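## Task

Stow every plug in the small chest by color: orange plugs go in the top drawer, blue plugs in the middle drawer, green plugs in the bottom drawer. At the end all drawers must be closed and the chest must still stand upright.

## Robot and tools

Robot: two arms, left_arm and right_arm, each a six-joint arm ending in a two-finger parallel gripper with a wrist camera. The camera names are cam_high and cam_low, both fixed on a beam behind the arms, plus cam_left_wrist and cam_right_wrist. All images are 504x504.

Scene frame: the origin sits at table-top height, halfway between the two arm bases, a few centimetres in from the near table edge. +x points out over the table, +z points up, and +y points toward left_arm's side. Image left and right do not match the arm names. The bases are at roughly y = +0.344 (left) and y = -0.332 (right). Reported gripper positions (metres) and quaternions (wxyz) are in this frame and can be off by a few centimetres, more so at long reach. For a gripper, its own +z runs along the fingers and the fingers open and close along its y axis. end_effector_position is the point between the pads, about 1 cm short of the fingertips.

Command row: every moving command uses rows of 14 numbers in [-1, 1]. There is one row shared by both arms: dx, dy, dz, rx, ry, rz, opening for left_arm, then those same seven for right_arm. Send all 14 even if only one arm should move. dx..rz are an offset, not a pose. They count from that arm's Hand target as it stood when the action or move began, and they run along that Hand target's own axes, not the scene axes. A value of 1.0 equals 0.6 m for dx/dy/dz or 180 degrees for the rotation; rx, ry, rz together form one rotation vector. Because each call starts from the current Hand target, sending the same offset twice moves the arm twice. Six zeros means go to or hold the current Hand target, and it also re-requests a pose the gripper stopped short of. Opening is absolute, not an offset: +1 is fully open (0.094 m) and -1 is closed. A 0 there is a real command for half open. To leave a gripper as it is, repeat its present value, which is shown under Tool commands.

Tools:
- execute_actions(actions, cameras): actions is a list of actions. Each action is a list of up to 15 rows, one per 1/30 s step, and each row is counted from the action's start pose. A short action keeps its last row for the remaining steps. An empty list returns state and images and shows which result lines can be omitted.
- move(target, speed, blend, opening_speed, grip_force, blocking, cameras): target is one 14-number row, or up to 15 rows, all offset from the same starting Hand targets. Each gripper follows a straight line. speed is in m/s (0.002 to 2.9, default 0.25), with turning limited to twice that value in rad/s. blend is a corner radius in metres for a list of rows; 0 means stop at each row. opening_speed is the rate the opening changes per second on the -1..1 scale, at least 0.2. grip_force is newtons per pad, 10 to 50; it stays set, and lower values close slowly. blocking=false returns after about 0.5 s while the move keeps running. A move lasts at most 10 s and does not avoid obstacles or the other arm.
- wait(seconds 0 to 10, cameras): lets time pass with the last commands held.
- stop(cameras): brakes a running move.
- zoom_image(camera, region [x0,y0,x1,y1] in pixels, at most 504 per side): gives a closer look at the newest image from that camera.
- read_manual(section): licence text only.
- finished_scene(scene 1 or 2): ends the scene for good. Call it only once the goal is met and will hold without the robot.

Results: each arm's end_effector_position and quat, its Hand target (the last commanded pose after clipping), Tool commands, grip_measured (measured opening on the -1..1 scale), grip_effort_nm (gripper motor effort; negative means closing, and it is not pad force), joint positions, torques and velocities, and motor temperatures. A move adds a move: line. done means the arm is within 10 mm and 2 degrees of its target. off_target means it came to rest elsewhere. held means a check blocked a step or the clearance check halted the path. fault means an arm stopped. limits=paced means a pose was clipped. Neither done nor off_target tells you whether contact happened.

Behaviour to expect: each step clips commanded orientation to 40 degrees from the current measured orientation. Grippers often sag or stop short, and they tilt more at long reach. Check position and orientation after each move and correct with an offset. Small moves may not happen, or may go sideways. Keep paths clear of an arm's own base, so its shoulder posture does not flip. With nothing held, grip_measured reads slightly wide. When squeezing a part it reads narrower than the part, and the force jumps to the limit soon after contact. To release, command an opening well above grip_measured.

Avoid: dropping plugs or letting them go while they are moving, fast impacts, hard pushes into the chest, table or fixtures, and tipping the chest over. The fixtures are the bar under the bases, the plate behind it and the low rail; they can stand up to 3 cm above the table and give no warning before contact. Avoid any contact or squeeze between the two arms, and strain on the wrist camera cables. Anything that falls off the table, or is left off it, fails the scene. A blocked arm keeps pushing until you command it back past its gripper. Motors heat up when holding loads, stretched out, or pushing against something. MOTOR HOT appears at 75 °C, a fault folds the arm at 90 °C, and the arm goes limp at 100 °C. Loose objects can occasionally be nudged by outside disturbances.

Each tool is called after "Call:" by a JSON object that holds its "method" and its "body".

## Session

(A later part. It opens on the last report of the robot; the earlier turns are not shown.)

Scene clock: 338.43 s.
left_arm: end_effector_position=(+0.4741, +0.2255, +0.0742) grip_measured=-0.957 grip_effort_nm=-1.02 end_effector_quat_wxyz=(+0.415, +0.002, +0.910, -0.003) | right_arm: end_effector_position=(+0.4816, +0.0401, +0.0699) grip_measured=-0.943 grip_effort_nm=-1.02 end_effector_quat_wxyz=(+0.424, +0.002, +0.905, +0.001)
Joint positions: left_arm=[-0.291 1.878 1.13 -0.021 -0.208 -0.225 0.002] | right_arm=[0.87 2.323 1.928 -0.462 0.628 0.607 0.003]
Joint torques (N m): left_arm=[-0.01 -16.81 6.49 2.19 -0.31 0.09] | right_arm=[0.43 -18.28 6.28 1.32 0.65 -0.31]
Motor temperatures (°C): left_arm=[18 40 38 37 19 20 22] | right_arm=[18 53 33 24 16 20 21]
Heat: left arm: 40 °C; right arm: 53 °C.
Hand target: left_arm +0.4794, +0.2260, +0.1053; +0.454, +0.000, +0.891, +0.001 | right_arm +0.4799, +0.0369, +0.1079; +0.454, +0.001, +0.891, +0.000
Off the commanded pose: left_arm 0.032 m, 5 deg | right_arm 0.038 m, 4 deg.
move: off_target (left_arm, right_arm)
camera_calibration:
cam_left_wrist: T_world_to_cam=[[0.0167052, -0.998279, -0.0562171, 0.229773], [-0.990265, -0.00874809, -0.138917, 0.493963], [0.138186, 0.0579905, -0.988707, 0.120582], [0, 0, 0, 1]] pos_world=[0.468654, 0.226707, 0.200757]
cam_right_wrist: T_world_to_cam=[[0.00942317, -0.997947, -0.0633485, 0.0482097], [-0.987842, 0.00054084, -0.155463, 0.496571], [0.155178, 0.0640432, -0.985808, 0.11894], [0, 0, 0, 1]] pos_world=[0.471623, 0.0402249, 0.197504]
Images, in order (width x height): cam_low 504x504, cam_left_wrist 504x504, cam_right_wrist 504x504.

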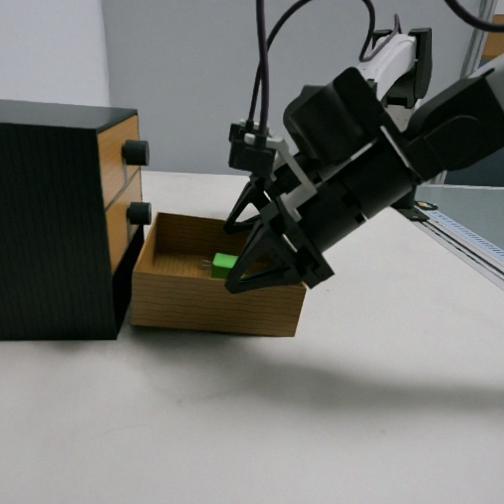

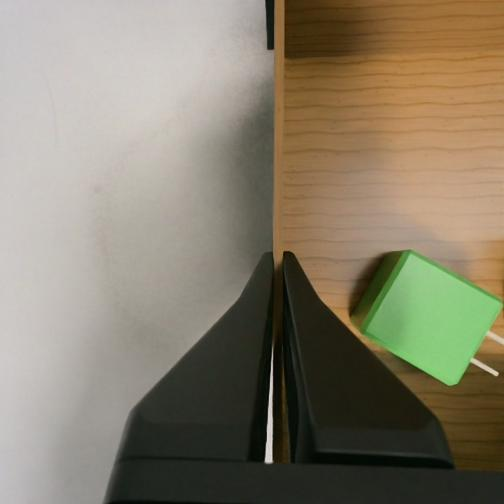

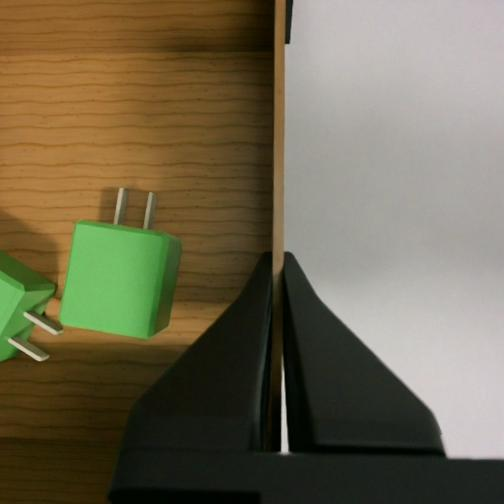

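Call:
{"method": "move", "body": {"target": [-0.007,0.007,0.067,0,0.018,0,-1,-0.007,0.009,0.067,0,0.018,0,-1], "speed": 0.03, "cameras": ["cam_left_wrist","cam_right_wrist","cam_low","cam_high"]}}

Call:
{"method": "zoom_image", "body": {"camera": "cam_low", "region": [60, 190, 310, 360]}}

Call:
{"method": "zoom_image", "body": {"camera": "cam_high", "region": [80, 190, 220, 330]}}

Scene clock: 341.43 s.
left_arm: end_effector_position=(+0.4946, +0.2251, +0.0722) grip_measured=-0.957 grip_effort_nm=-1.02 end_effector_quat_wxyz=(+0.401, -0.001, +0.916, -0.006) | right_arm: end_effector_position=(+0.5022, +0.0389, +0.0711) grip_measured=-0.943 grip_effort_nm=-1.02 end_effector_quat_wxyz=(+0.405, +0.000, +0.914, -0.002)
Joint positions: left_arm=[-0.272 1.956 1.252 -0.093 -0.185 -0.225 0.002] | right_arm=[0.833 2.407 2.11 -0.585 0.584 0.591 0.003]
Joint torques (N m): left_arm=[1.83 -10.39 9.65 2.23 -0.19 0.32] | right_arm=[-0.81 -12.44 11.12 1.49 0.42 -0.31]
Heat: left arm: 41 °C; right arm: 53 °C.
Hand target: left_arm +0.5144, +0.2303, +0.0851; +0.428, +0.000, +0.904, +0.001 | right_arm +0.5150, +0.0421, +0.0875; +0.429, +0.001, +0.903, +0.000
Off the commanded pose: left_arm 0.024 m, 4 deg | right_arm 0.021 m, 3 deg.
move: off_target (left_arm, right_arm)
camera_calibration:
cam_left_wrist: T_world_to_cam=[[0.017536, -0.998644, -0.0490181, 0.228108], [-0.994158, -0.0121932, -0.107244, 0.514396], [0.106501, 0.0506123, -0.993024, 0.133511], [0, 0, 0, 1]] pos_world=[0.493172, 0.227313, 0.198927]
cam_right_wrist: T_world_to_cam=[[0.00850117, -0.998427, -0.0554252, 0.0467591], [-0.993484, -0.00213338, -0.113951, 0.517044], [0.113653, 0.0560328, -0.991939, 0.138506], [0, 0, 0, 1]] pos_world=[0.497536, 0.0400277, 0.198899]

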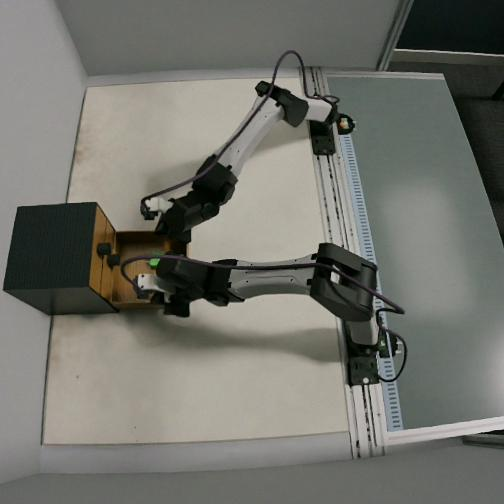

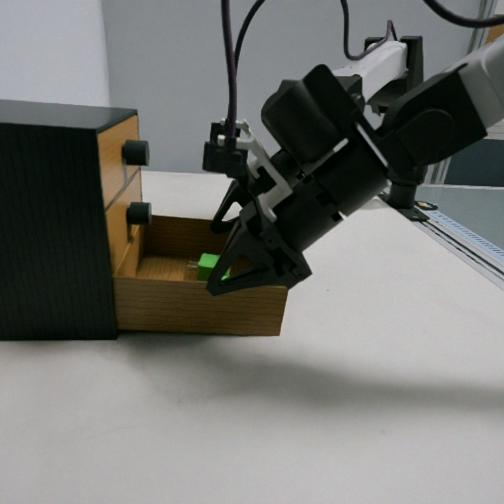

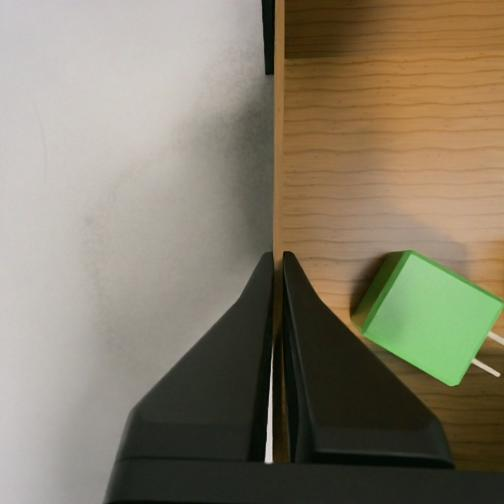

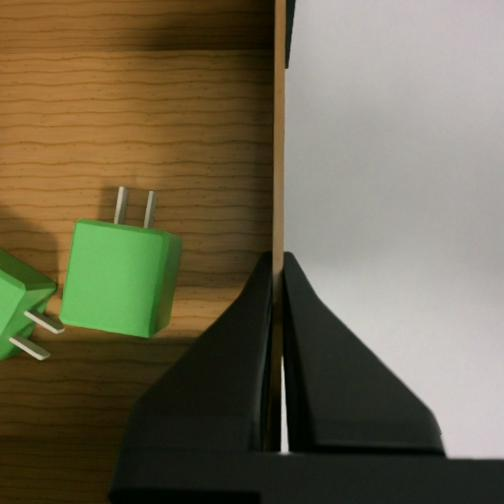

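Scaled by 2.016 from the camera's 504x504 image, which has a finer 720x720 frame.

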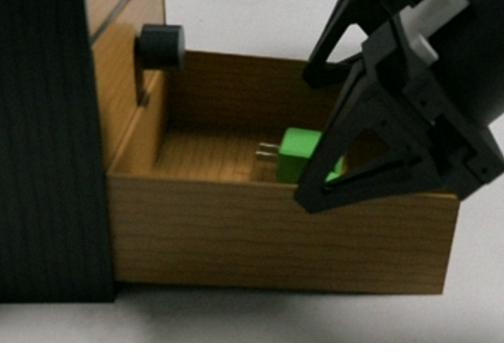

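Scaled by 3.600 from the camera's 504x504 image, which has a finer 720x720 frame.

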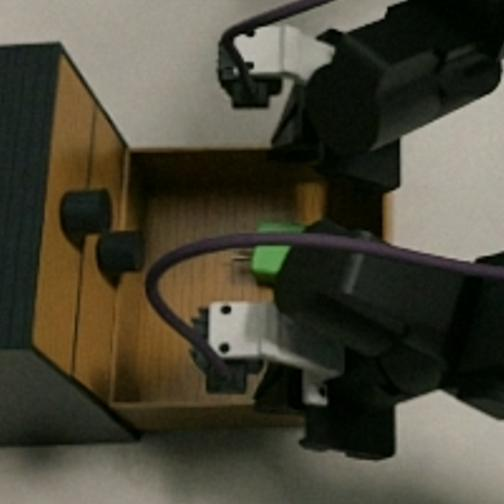

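Call:
{"method": "move", "body": {"target": [-0.033,0.002,0.038,0,0,0,-1,-0.033,0.003,0.038,0,0,0,-1], "speed": 0.03, "cameras": ["cam_left_wrist","cam_right_wrist","cam_low","cam_high"]}}

Call:
{"method": "zoom_image", "body": {"camera": "cam_low", "region": [60, 190, 310, 360]}}

Call:
{"method": "zoom_image", "body": {"camera": "cam_high", "region": [80, 190, 220, 330]}}

Scene clock: 344.03 s.
left_arm: end_effector_position=(+0.5253, +0.2265, +0.0719) grip_measured=-0.957 grip_effort_nm=-1.02 end_effector_quat_wxyz=(+0.398, -0.001, +0.917, -0.005) | right_arm: end_effector_position=(+0.5321, +0.0398, +0.0682) grip_measured=-0.943 grip_effort_nm=-1.02 end_effector_quat_wxyz=(+0.398, +0.003, +0.917, +0.000)
Joint positions: left_arm=[-0.249 2.06 1.404 -0.144 -0.168 -0.207 0.002] | right_arm=[0.791 2.546 2.362 -0.692 0.547 0.567 0.003]
Joint torques (N m): left_arm=[1.46 -12.12 9.63 2.32 -0.18 0.28] | right_arm=[-0.43 -13.29 11.38 1.59 0.51 -0.39]
Heat: left arm: 41 °C; right arm: 52 °C.
Hand target: left_arm +0.5446, +0.2315, +0.0860; +0.428, +0.000, +0.904, +0.001 | right_arm +0.5452, +0.0439, +0.0884; +0.429, +0.001, +0.903, +0.000
Off the commanded pose: left_arm 0.024 m, 4 deg | right_arm 0.024 m, 4 deg.
move: off_target (left_arm, right_arm)
camera_calibration:
cam_left_wrist: T_world_to_cam=[[0.0172518, -0.998549, -0.0510198, 0.229166], [-0.994727, -0.0119814, -0.10186, 0.544677], [0.101101, 0.052508, -0.99349, 0.132309], [0, 0, 0, 1]] pos_world=[0.524475, 0.228412, 0.19862]
cam_right_wrist: T_world_to_cam=[[0.00430955, -0.998053, -0.062223, 0.0499662], [-0.99513, 0.00184712, -0.0985501, 0.546211], [0.0984732, 0.0623447, -0.993185, 0.140108], [0, 0, 0, 1]] pos_world=[0.529539, 0.040125, 0.196092]

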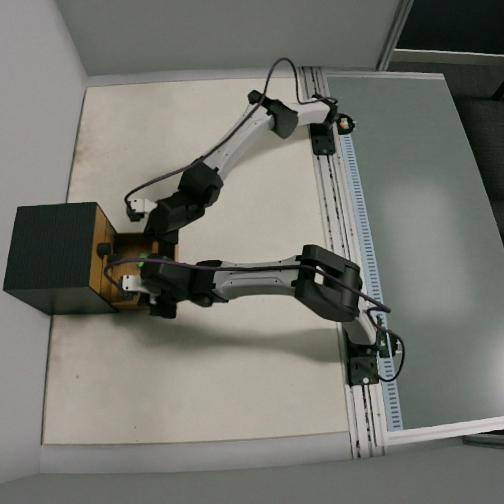

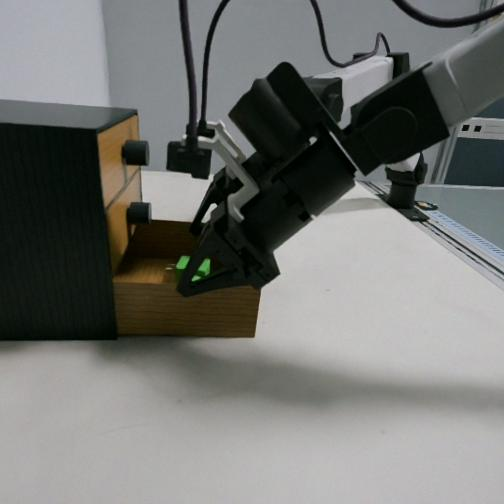

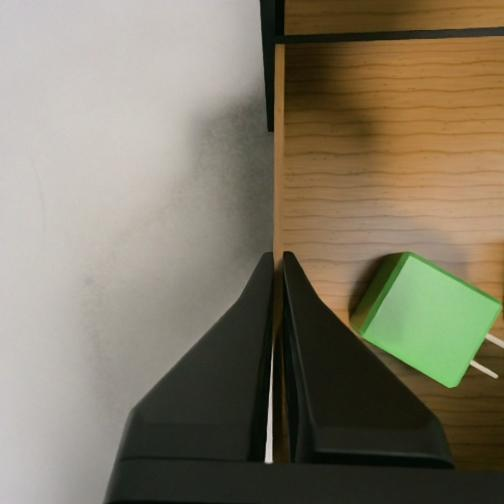

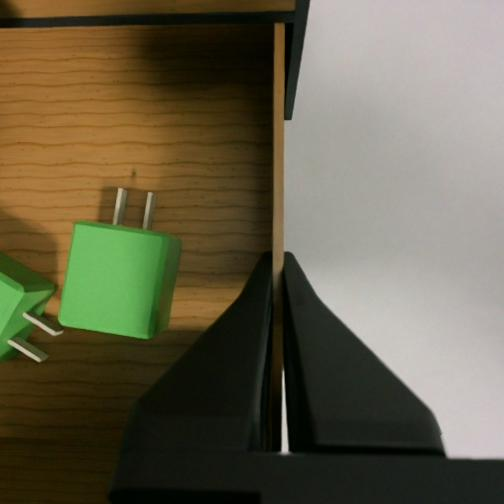

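Scaled by 2.016 from the camera's 504x504 image, which has a finer 720x720 frame.

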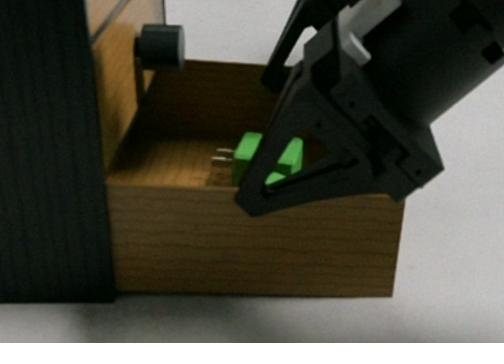

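Scaled by 3.600 from the camera's 504x504 image, which has a finer 720x720 frame.

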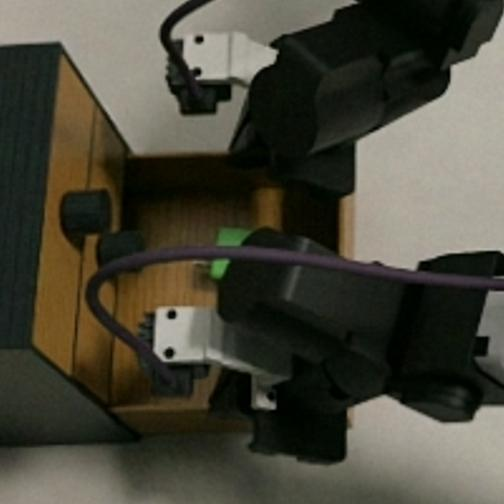

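Call:
{"method": "move", "body": {"target": [-0.033,0.002,0.038,0,0,0,-1,-0.033,0.002,0.038,0,0,0,-1], "speed": 0.04, "cameras": ["cam_left_wrist","cam_right_wrist","cam_low"]}}

Scene clock: 345.93 s.
left_arm: end_effector_position=(+0.5560, +0.2265, +0.0730) grip_measured=-0.957 grip_effort_nm=-1.02 end_effector_quat_wxyz=(+0.399, -0.001, +0.917, -0.005) | right_arm: end_effector_position=(+0.5625, +0.0389, +0.0688) grip_measured=-0.943 grip_effort_nm=-1.02 end_effector_quat_wxyz=(+0.403, +0.001, +0.915, +0.002)
Joint positions: left_arm=[-0.231 2.165 1.568 -0.2 -0.156 -0.196 0.002] | right_arm=[0.753 2.76 2.773 -0.861 0.523 0.526 0.003]
Joint torques (N m): left_arm=[1.57 -12.85 9.92 2.31 -0.18 0.31] | right_arm=[-0.25 -13.86 11.15 1.78 0.44 -0.42]
Heat: left arm: 41 °C; right arm: 52 °C.
Hand target: left_arm +0.5748, +0.2328, +0.0869; +0.428, +0.000, +0.904, +0.001 | right_arm +0.5753, +0.0452, +0.0893; +0.429, +0.001, +0.903, +0.000
Off the commanded pose: left_arm 0.024 m, 4 deg | right_arm 0.025 m, 3 deg.
move: off_target (left_arm, right_arm)
camera_calibration:
cam_left_wrist: T_world_to_cam=[[0.0182589, -0.998567, -0.050303, 0.2281], [-0.994576, -0.0129874, -0.103196, 0.575543], [0.102394, 0.0519144, -0.993388, 0.129712], [0, 0, 0, 1]] pos_world=[0.554975, 0.228514, 0.199722]
cam_right_wrist: T_world_to_cam=[[0.00874352, -0.997946, -0.0634631, 0.0465437], [-0.994182, -0.00186161, -0.107698, 0.576644], [0.107359, 0.0640355, -0.992156, 0.132677], [0, 0, 0, 1]] pos_world=[0.558638, 0.0390255, 0.196693]
Images, in order (width x height): cam_low 504x504, cam_left_wrist 504x504, cam_right_wrist 504x504.

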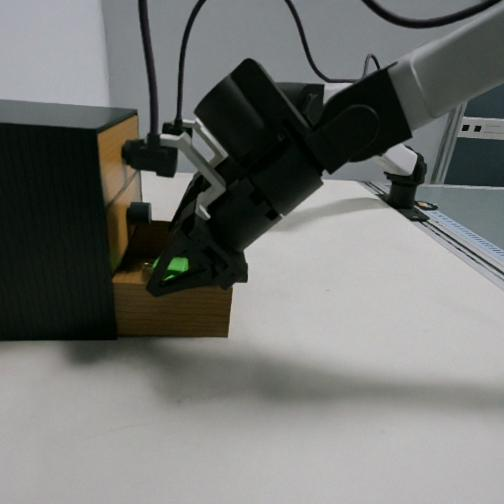

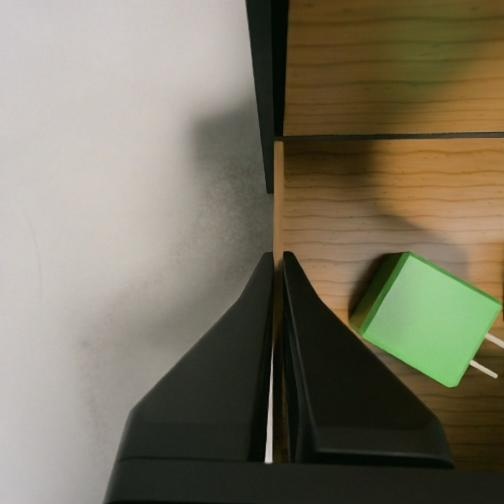

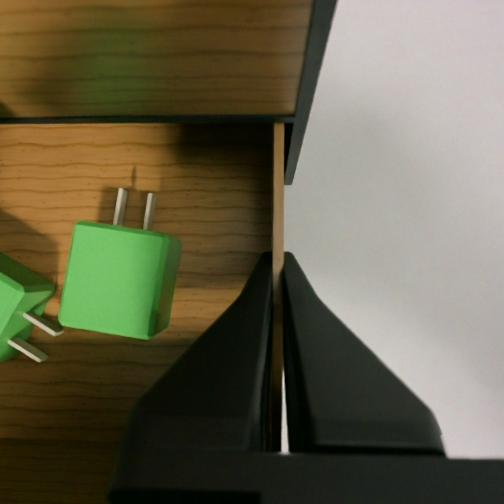

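Call:
{"method": "move", "body": {"target": [[0.0155,-0.008,0.0127,0,0,0,-1,0.0155,-0.008,0.0127,0,0,0,-1],[0.0155,-0.008,0.0127,0,0,0,-0.5,0.0155,-0.008,0.0127,0,0,0,-0.5],[-0.052,-0.008,-0.042,0,0,0,-0.5,-0.052,-0.008,-0.042,0,0,0,-0.5],[-0.06,-0.008,-0.16,0,0,0,-0.5,-0.06,-0.008,-0.16,0,0,0,-0.5],[0.082,0,-0.364,0,0,0,-0.5,0.056,-0.25,-0.385,0,0,0,-0.5]], "speed": [0.04,0.1,0.06,0.1,0.2], "cameras": ["all"]}}

Call:
{"method": "zoom_image", "body": {"camera": "cam_low", "region": [60, 190, 310, 360]}}

Scene clock: 353.63 s.
left_arm: end_effector_position=(+0.3756, +0.2312, +0.1770) grip_measured=-0.503 grip_effort_nm=0.14 end_effector_quat_wxyz=(+0.413, +0.009, +0.911, +0.000) | right_arm: end_effector_position=(+0.3762, -0.1070, +0.1946) grip_measured=-0.502 grip_effort_nm=0.10 end_effector_quat_wxyz=(+0.411, -0.002, +0.911, -0.016)
Joint positions: left_arm=[-0.369 1.414 1.078 -0.45 -0.262 -0.265 0.023] | right_arm=[0.821 1.579 1.397 -0.698 0.603 0.567 0.023]
Joint torques (N m): left_arm=[-0.06 -9.63 6.53 1.9 -0.29 -0.19] | right_arm=[0.25 -9.52 6.83 1.5 0.23 -0.06]
Heat: left arm: 42 °C; right arm: 53 °C.
Hand target: left_arm +0.3746, +0.2325, +0.1871; +0.428, +0.000, +0.904, +0.001 | right_arm +0.3749, -0.1046, +0.2093; +0.429, +0.001, +0.903, +0.000
Off the commanded pose: left_arm 0.010 m, 2 deg | right_arm 0.015 m, 3 deg.
elbow stopped short (right arm): the move would have taken joint 3 (elbow) straighter than the controller allows.
move: off_target (right_arm); target 2's new opening was sent with left_arm's hand 0.018 m and 3 deg from that target
camera_calibration:
cam_left_wrist: T_world_to_cam=[[0.00550211, -0.997644, -0.068388, 0.249063], [-0.990973, 0.00372078, -0.134007, 0.407222], [0.133945, 0.068508, -0.988618, 0.234613], [0, 0, 0, 1]] pos_world=[0.370751, 0.230888, 0.303546]
cam_right_wrist: T_world_to_cam=[[0.000846192, -0.9996, -0.0282784, -0.0935234], [-0.991876, 0.00275817, -0.127178, 0.408196], [0.127205, 0.0281563, -0.991477, 0.275393], [0, 0, 0, 1]] pos_world=[0.369928, -0.102366, 0.322315]

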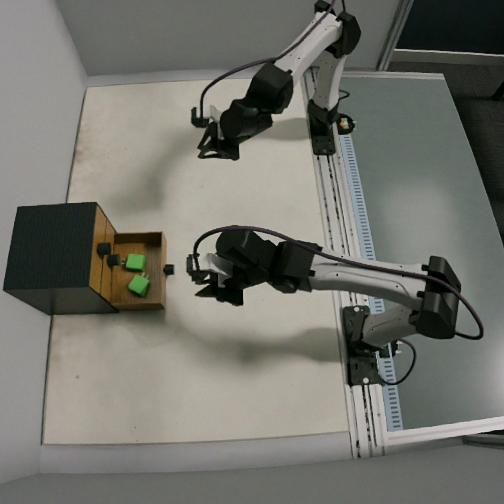

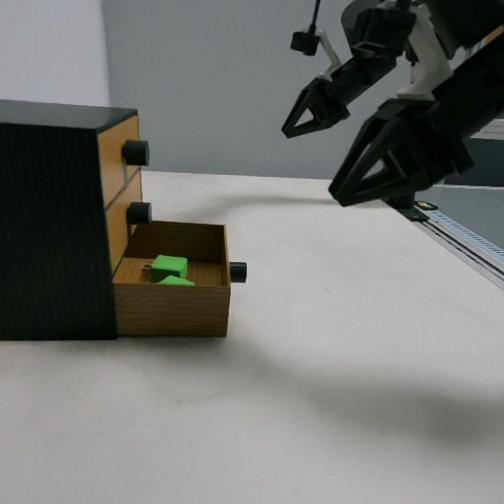

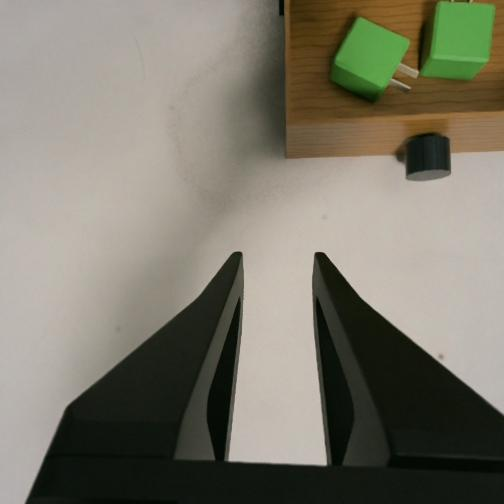

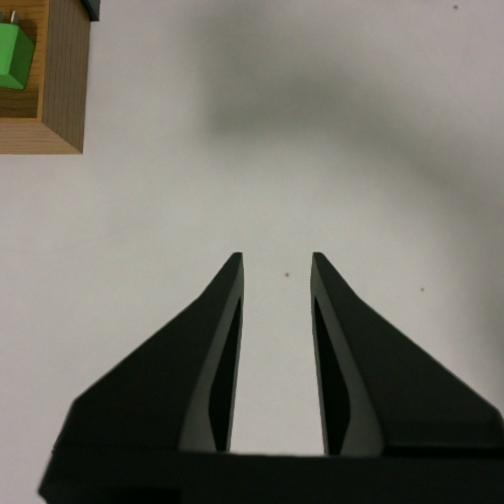

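Scaled by 2.016 from the camera's 504x504 image, which has a finer 720x720 frame.

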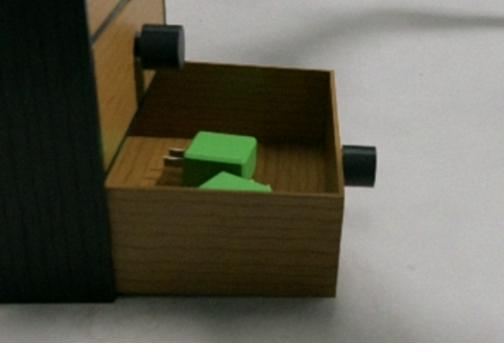

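Call:
{"method": "move", "body": {"target": [0.126,-0.167,0.1676,0,-0.107,0,0.2,0,0,0,0,0,0,-0.5], "speed": 0.15, "cameras": ["cam_left_wrist"]}}

Scene clock: 356.57 s.
left_arm: end_effector_position=(+0.4022, +0.1321, +0.0657) grip_measured=+0.198 grip_effort_nm=0.14 end_effector_quat_wxyz=(+0.566, +0.002, +0.824, -0.005) | right_arm: end_effector_position=(+0.3763, -0.1069, +0.1947) grip_measured=-0.502 grip_effort_nm=0.10 end_effector_quat_wxyz=(+0.412, -0.002, +0.911, -0.016)
Joint positions: left_arm=[-0.673 1.876 0.758 0.62 -0.612 -0.326 0.056] | right_arm=[0.821 1.579 1.397 -0.697 0.603 0.566 0.023]
Joint torques (N m): left_arm=[0.21 -8.28 5.68 2.4 -0.23 0.18] | right_arm=[0.24 -9.51 6.82 1.51 0.24 -0.06]
Heat: left arm: 41 °C; right arm: 53 °C.
Hand target: left_arm +0.4046, +0.1323, +0.0648; +0.573, +0.000, +0.819, +0.000 | right_arm +0.3749, -0.1046, +0.2093; +0.429, +0.001, +0.903, +0.000
Off the commanded pose: left_arm 0.003 m, 1 deg | right_arm 0.015 m, 3 deg.
move: off_target (right_arm)
camera_calibration:
cam_left_wrist: T_world_to_cam=[[0.0327932, -0.998534, -0.0430558, 0.129978], [-0.884, -0.00887782, -0.467403, 0.399606], [0.466335, 0.053389, -0.882995, -0.010746], [0, 0, 0, 1]] pos_world=[0.354, 0.133909, 0.182884]
Images, in order (width x height): cam_left_wrist 504x504.

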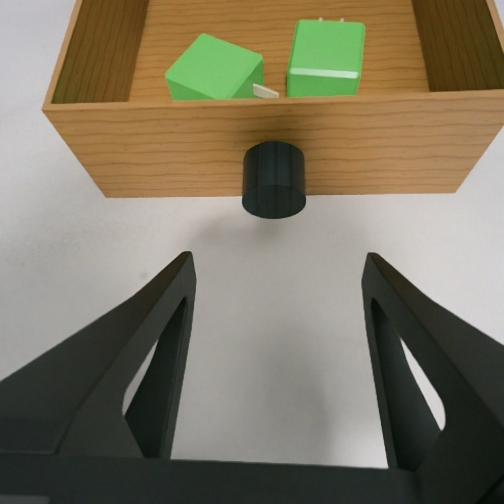

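Δ(.066,.002,-.018): dx=(-.02257+.01692)/.6=-.0094; dz=(.0620+.0062)/.6=.1137.

Call:
{"method": "move", "body": {"target": [[-0.0094,0.003,0.1137,0,0,0,0.2,0,0,0,0,0,0,-0.5],[-0.0094,0.003,0.1137,0,0,0,-0.9,0,0,0,0,0,0,-0.5]], "speed": 0.08, "opening_speed": 1, "cameras": ["cam_low","cam_left_wrist"]}}

Scene clock: 361.30 s.
left_arm: end_effector_position=(+0.4599, +0.1365, +0.0387) grip_measured=-0.432 grip_effort_nm=-1.02 end_effector_quat_wxyz=(+0.559, +0.006, +0.829, +0.008) | right_arm: end_effector_position=(+0.3763, -0.1069, +0.1947) grip_measured=-0.502 grip_effort_nm=0.10 end_effector_quat_wxyz=(+0.412, -0.002, +0.911, -0.016)
Joint positions: left_arm=[-0.571 2.088 0.942 0.655 -0.533 -0.261 0.027] | right_arm=[0.821 1.579 1.397 -0.697 0.603 0.566 0.023]
Joint torques (N m): left_arm=[1.28 -10.55 7.45 2.39 -0.11 0.04] | right_arm=[0.25 -9.54 6.82 1.51 0.24 -0.06]
Heat: left arm: 40 °C; right arm: 51 °C.
Hand target: left_arm +0.4706, +0.1343, +0.0467; +0.573, +0.000, +0.819, +0.001 | right_arm +0.3749, -0.1046, +0.2093; +0.429, +0.001, +0.903, +0.000
Off the commanded pose: left_arm 0.014 m, 2 deg | right_arm 0.015 m, 3 deg.
move: off_target (left_arm, right_arm); target 2's new opening was sent with left_arm's hand 0.014 m and 2 deg from that target
camera_calibration:
cam_left_wrist: T_world_to_cam=[[0.0393694, -0.996816, -0.0693405, 0.129042], [-0.891572, -0.00371061, -0.452865, 0.440216], [0.451165, 0.079651, -0.888879, -0.0581046], [0, 0, 0, 1]] pos_world=[0.413618, 0.134892, 0.156658]
Images, in order (width x height): cam_low 504x504, cam_left_wrist 504x504.

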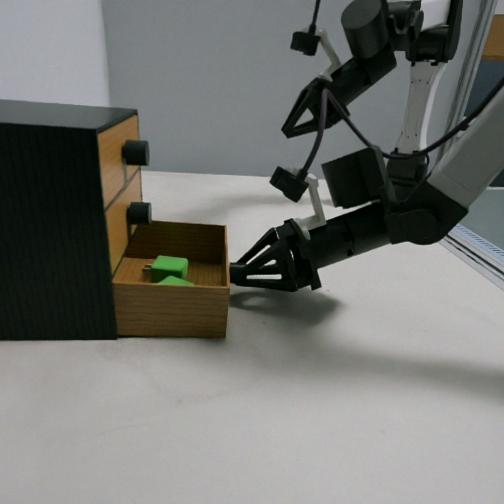

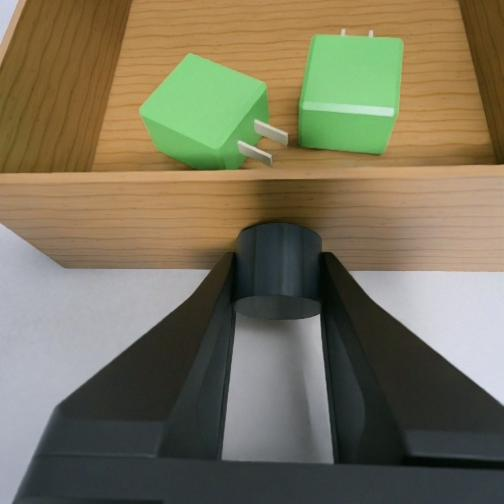

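Call:
{"method": "move", "body": {"target": [-0.0316,0.001,0.0775,0,0,0,-0.9,0,0,0,0,0,0,-0.5], "speed": 0.06, "cameras": ["cam_low","cam_left_wrist"]}}

Scene clock: 363.13 s.
left_arm: end_effector_position=(+0.5090, +0.1351, +0.0426) grip_measured=-0.432 grip_effort_nm=-1.02 end_effector_quat_wxyz=(+0.562, +0.004, +0.827, +0.008) | right_arm: end_effector_position=(+0.3763, -0.1069, +0.1947) grip_measured=-0.502 grip_effort_nm=0.10 end_effector_quat_wxyz=(+0.412, -0.002, +0.911, -0.016)
Joint positions: left_arm=[-0.509 2.196 1.141 0.587 -0.483 -0.227 0.027] | right_arm=[0.821 1.579 1.397 -0.697 0.603 0.566 0.023]
Joint torques (N m): left_arm=[1.69 -11.64 8.5 2.31 0.01 0.06] | right_arm=[0.25 -9.52 6.84 1.51 0.23 -0.06]
Heat: left arm: 40 °C; right arm: 51 °C.
Hand target: left_arm +0.5209, +0.1350, +0.0487; +0.573, +0.000, +0.819, +0.001 | right_arm +0.3749, -0.1046, +0.2093; +0.429, +0.001, +0.903, +0.000
Off the commanded pose: left_arm 0.013 m, 2 deg | right_arm 0.015 m, 3 deg.
move: off_target (left_arm, right_arm)
camera_calibration:
cam_left_wrist: T_world_to_cam=[[0.0431312, -0.996756, -0.0679555, 0.124035], [-0.888144, -0.00710359, -0.459509, 0.484749], [0.457536, 0.0801735, -0.885569, -0.0800736], [0, 0, 0, 1]] pos_world=[0.461814, 0.133496, 0.160265]
Images, in order (width x height): cam_low 504x504, cam_left_wrist 504x504.

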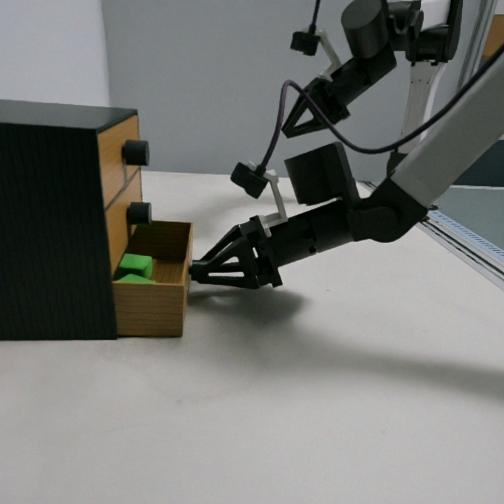

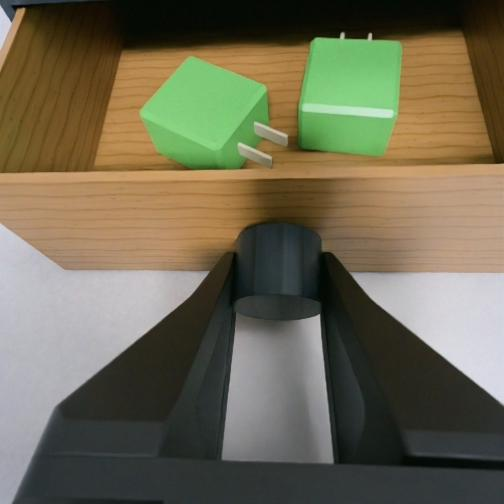

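Call:
{"method": "move", "body": {"target": [-0.0316,0.001,0.0775,0,0,0,-0.9,0,0,0,0,0,0,-0.5], "speed": 0.06, "cameras": ["cam_low","cam_left_wrist"]}}

Scene clock: 365.03 s.
left_arm: end_effector_position=(+0.5597, +0.1346, +0.0457) grip_measured=-0.432 grip_effort_nm=-1.02 end_effector_quat_wxyz=(+0.562, +0.004, +0.827, +0.008) | right_arm: end_effector_position=(+0.3763, -0.1069, +0.1947) grip_measured=-0.502 grip_effort_nm=0.10 end_effector_quat_wxyz=(+0.412, -0.002, +0.911, -0.016)
Joint positions: left_arm=[-0.454 2.317 1.376 0.484 -0.433 -0.2 0.027] | right_arm=[0.821 1.579 1.397 -0.697 0.603 0.566 0.023]
Joint torques (N m): left_arm=[1.57 -13.08 8.79 2.35 0.01 0.09] | right_arm=[0.27 -9.52 6.84 1.51 0.24 -0.06]
Heat: left arm: 40 °C; right arm: 50 °C.
Hand target: left_arm +0.5710, +0.1356, +0.0505; +0.573, +0.000, +0.819, +0.001 | right_arm +0.3749, -0.1046, +0.2093; +0.429, +0.001, +0.903, +0.000
Off the commanded pose: left_arm 0.012 m, 2 deg | right_arm 0.015 m, 3 deg.
move: off_target (left_arm, right_arm)
camera_calibration:
cam_left_wrist: T_world_to_cam=[[0.0431353, -0.996748, -0.0680666, 0.121571], [-0.888412, -0.00710298, -0.458992, 0.53134], [0.457016, 0.0802699, -0.885829, -0.100236], [0, 0, 0, 1]] pos_world=[0.512614, 0.132996, 0.163364]
Images, in order (width x height): cam_low 504x504, cam_left_wrist 504x504.

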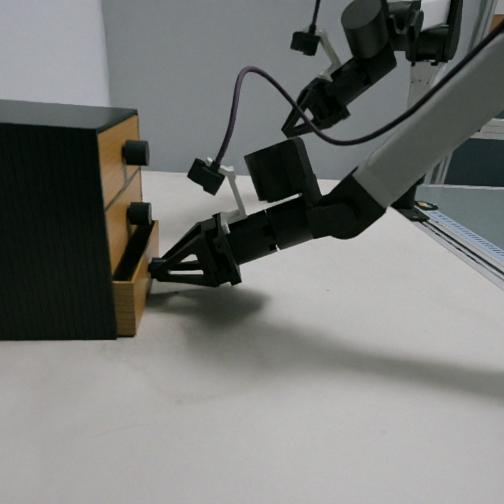

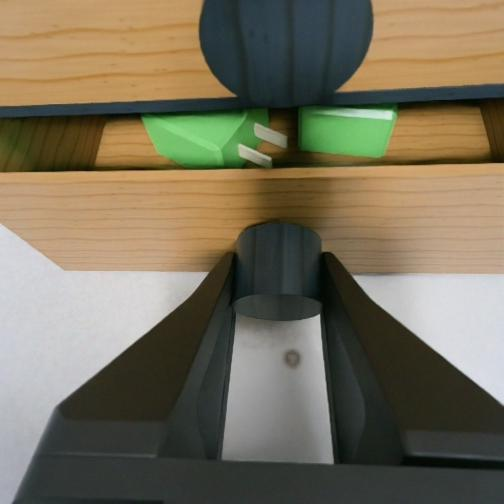

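Call:
{"method": "move", "body": {"target": [-0.0185,0.001,0.0435,0,0,0,-0.9,0,0,0,0,0,0,-0.5], "speed": 0.04, "cameras": ["cam_low","cam_left_wrist"]}}

Scene clock: 366.80 s.
left_arm: end_effector_position=(+0.5828, +0.1338, +0.0463) grip_measured=-0.432 grip_effort_nm=-1.02 end_effector_quat_wxyz=(+0.556, +0.006, +0.831, +0.011) | right_arm: end_effector_position=(+0.3763, -0.1069, +0.1947) grip_measured=-0.502 grip_effort_nm=0.10 end_effector_quat_wxyz=(+0.412, -0.002, +0.911, -0.016)
Joint positions: left_arm=[-0.434 2.378 1.508 0.401 -0.414 -0.191 0.027] | right_arm=[0.821 1.579 1.397 -0.697 0.603 0.566 0.023]
Joint torques (N m): left_arm=[2.14 -12.62 10.11 2.55 0.13 0.05] | right_arm=[0.25 -9.52 6.83 1.51 0.24 -0.06]
Heat: left arm: 40 °C; right arm: 50 °C.
Hand target: left_arm +0.5993, +0.1362, +0.0520; +0.573, +0.000, +0.819, +0.001 | right_arm +0.3749, -0.1046, +0.2093; +0.429, +0.001, +0.903, +0.000
Off the commanded pose: left_arm 0.018 m, 3 deg | right_arm 0.015 m, 3 deg.
move: off_target (left_arm, right_arm)
camera_calibration:
cam_left_wrist: T_world_to_cam=[[0.0418757, -0.996309, -0.0749358, 0.120735], [-0.894974, -0.00406381, -0.446099, 0.554833], [0.444148, 0.0857463, -0.891841, -0.103167], [0, 0, 0, 1]] pos_world=[0.537326, 0.13139, 0.164549]
Images, in order (width x height): cam_low 504x504, cam_left_wrist 504x504.

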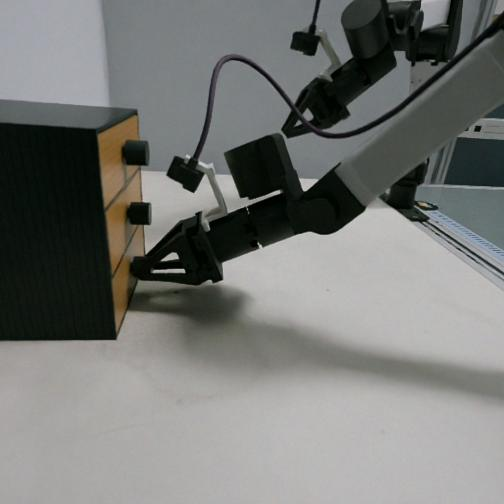

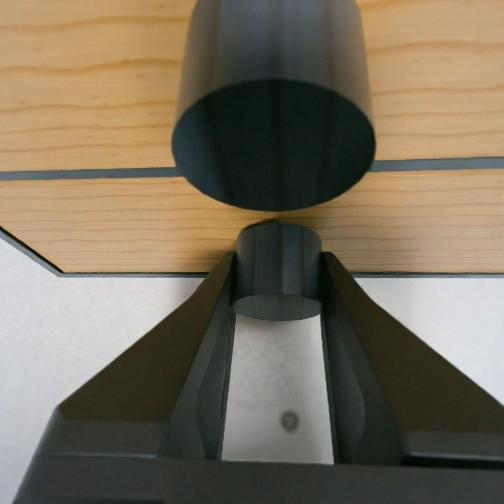

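Call:
{"method": "move", "body": {"target": [[0,0,0,0,0,0,0.3,0,0,0,0,0,0,-0.5],[0.068,0,-0.188,0,0,0,0.3,0,0,0,0,0,0,-0.5]], "speed": 0.1, "opening_speed": 1, "cameras": ["all"]}}

Scene clock: 370.53 s.
left_arm: end_effector_position=(+0.4750, +0.1388, +0.0183) grip_measured=+0.298 grip_effort_nm=0.14 end_effector_quat_wxyz=(+0.542, +0.020, +0.840, +0.016) | right_arm: end_effector_position=(+0.3763, -0.1069, +0.1947) grip_measured=-0.502 grip_effort_nm=0.10 end_effector_quat_wxyz=(+0.412, -0.002, +0.911, -0.016)
Joint positions: left_arm=[-0.541 2.163 1.006 0.629 -0.495 -0.233 0.061] | right_arm=[0.821 1.579 1.397 -0.697 0.603 0.566 0.023]
Joint torques (N m): left_arm=[-0.01 -18.11 5.18 2.37 -0.31 -0.11] | right_arm=[0.27 -9.52 6.83 1.51 0.24 -0.06]
Heat: left arm: 42 °C; right arm: 49 °C.
Hand target: left_arm +0.4793, +0.1360, +0.0522; +0.573, +0.000, +0.819, +0.001 | right_arm +0.3749, -0.1046, +0.2093; +0.429, +0.001, +0.903, +0.000
Off the commanded pose: left_arm 0.034 m, 5 deg | right_arm 0.015 m, 3 deg.
move: off_target (left_arm, right_arm)
camera_calibration:
cam_left_wrist: T_world_to_cam=[[0.0225685, -0.994667, -0.100635, 0.137634], [-0.909242, 0.0214294, -0.415715, 0.448651], [0.415655, 0.100884, -0.90391, -0.0690928], [0, 0, 0, 1]] pos_world=[0.433546, 0.134256, 0.137908]
cam_right_wrist: T_world_to_cam=[[0.00109812, -0.999592, -0.0285498, -0.0934256], [-0.991811, 0.00255733, -0.127686, 0.408427], [0.127707, 0.0284562, -0.991404, 0.275298], [0, 0, 0, 1]] pos_world=[0.370028, -0.102266, 0.322415]

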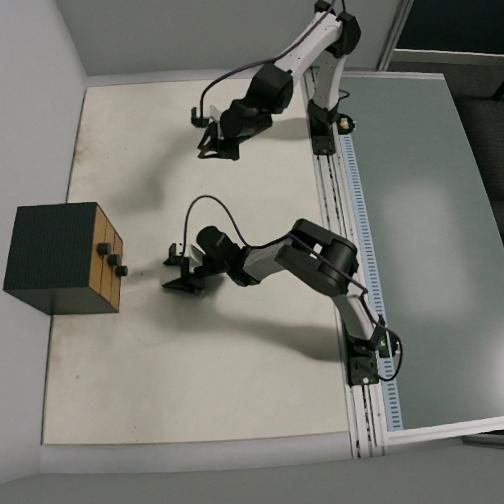

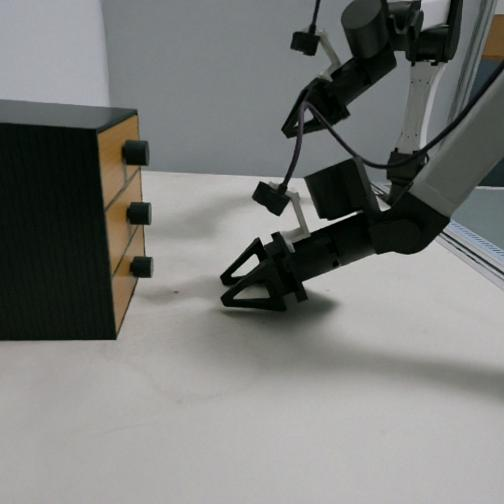

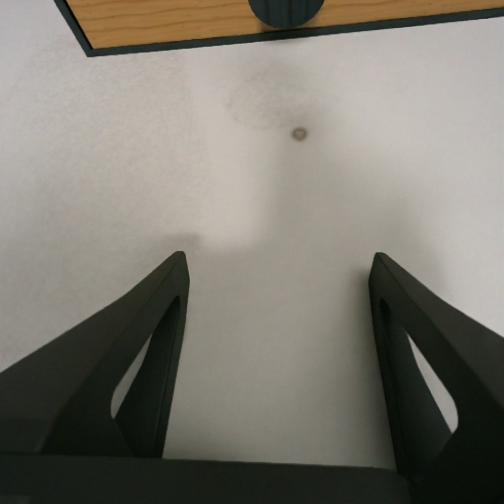

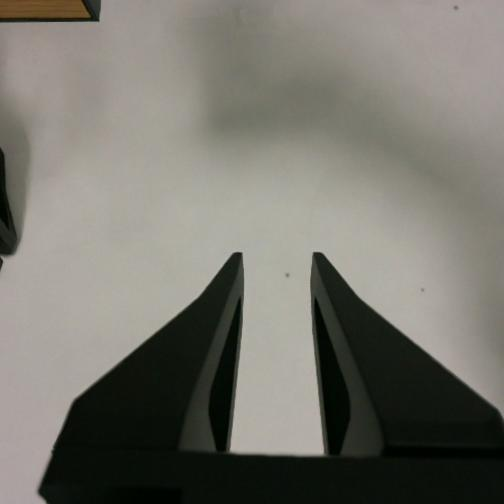

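Call:
{"method": "zoom_image", "body": {"camera": "cam_low", "region": [70, 90, 190, 350]}}

Call:
{"method": "zoom_image", "body": {"camera": "cam_high", "region": [70, 190, 150, 320]}}

Scaled by 1.938 from the camera's 504x504 image, which has a finer 720x720 frame.

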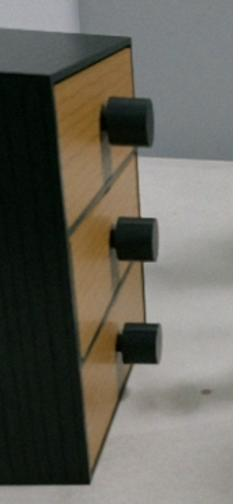

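Scaled by 3.877 from the camera's 504x504 image, which has a finer 720x720 frame.

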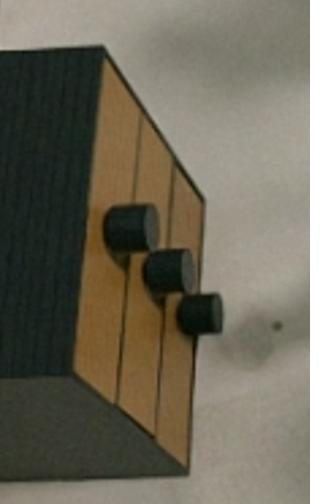

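All flush.

Call:
{"method": "finished_scene", "body": {"scene": 2}}

The scene is finished: the task was done.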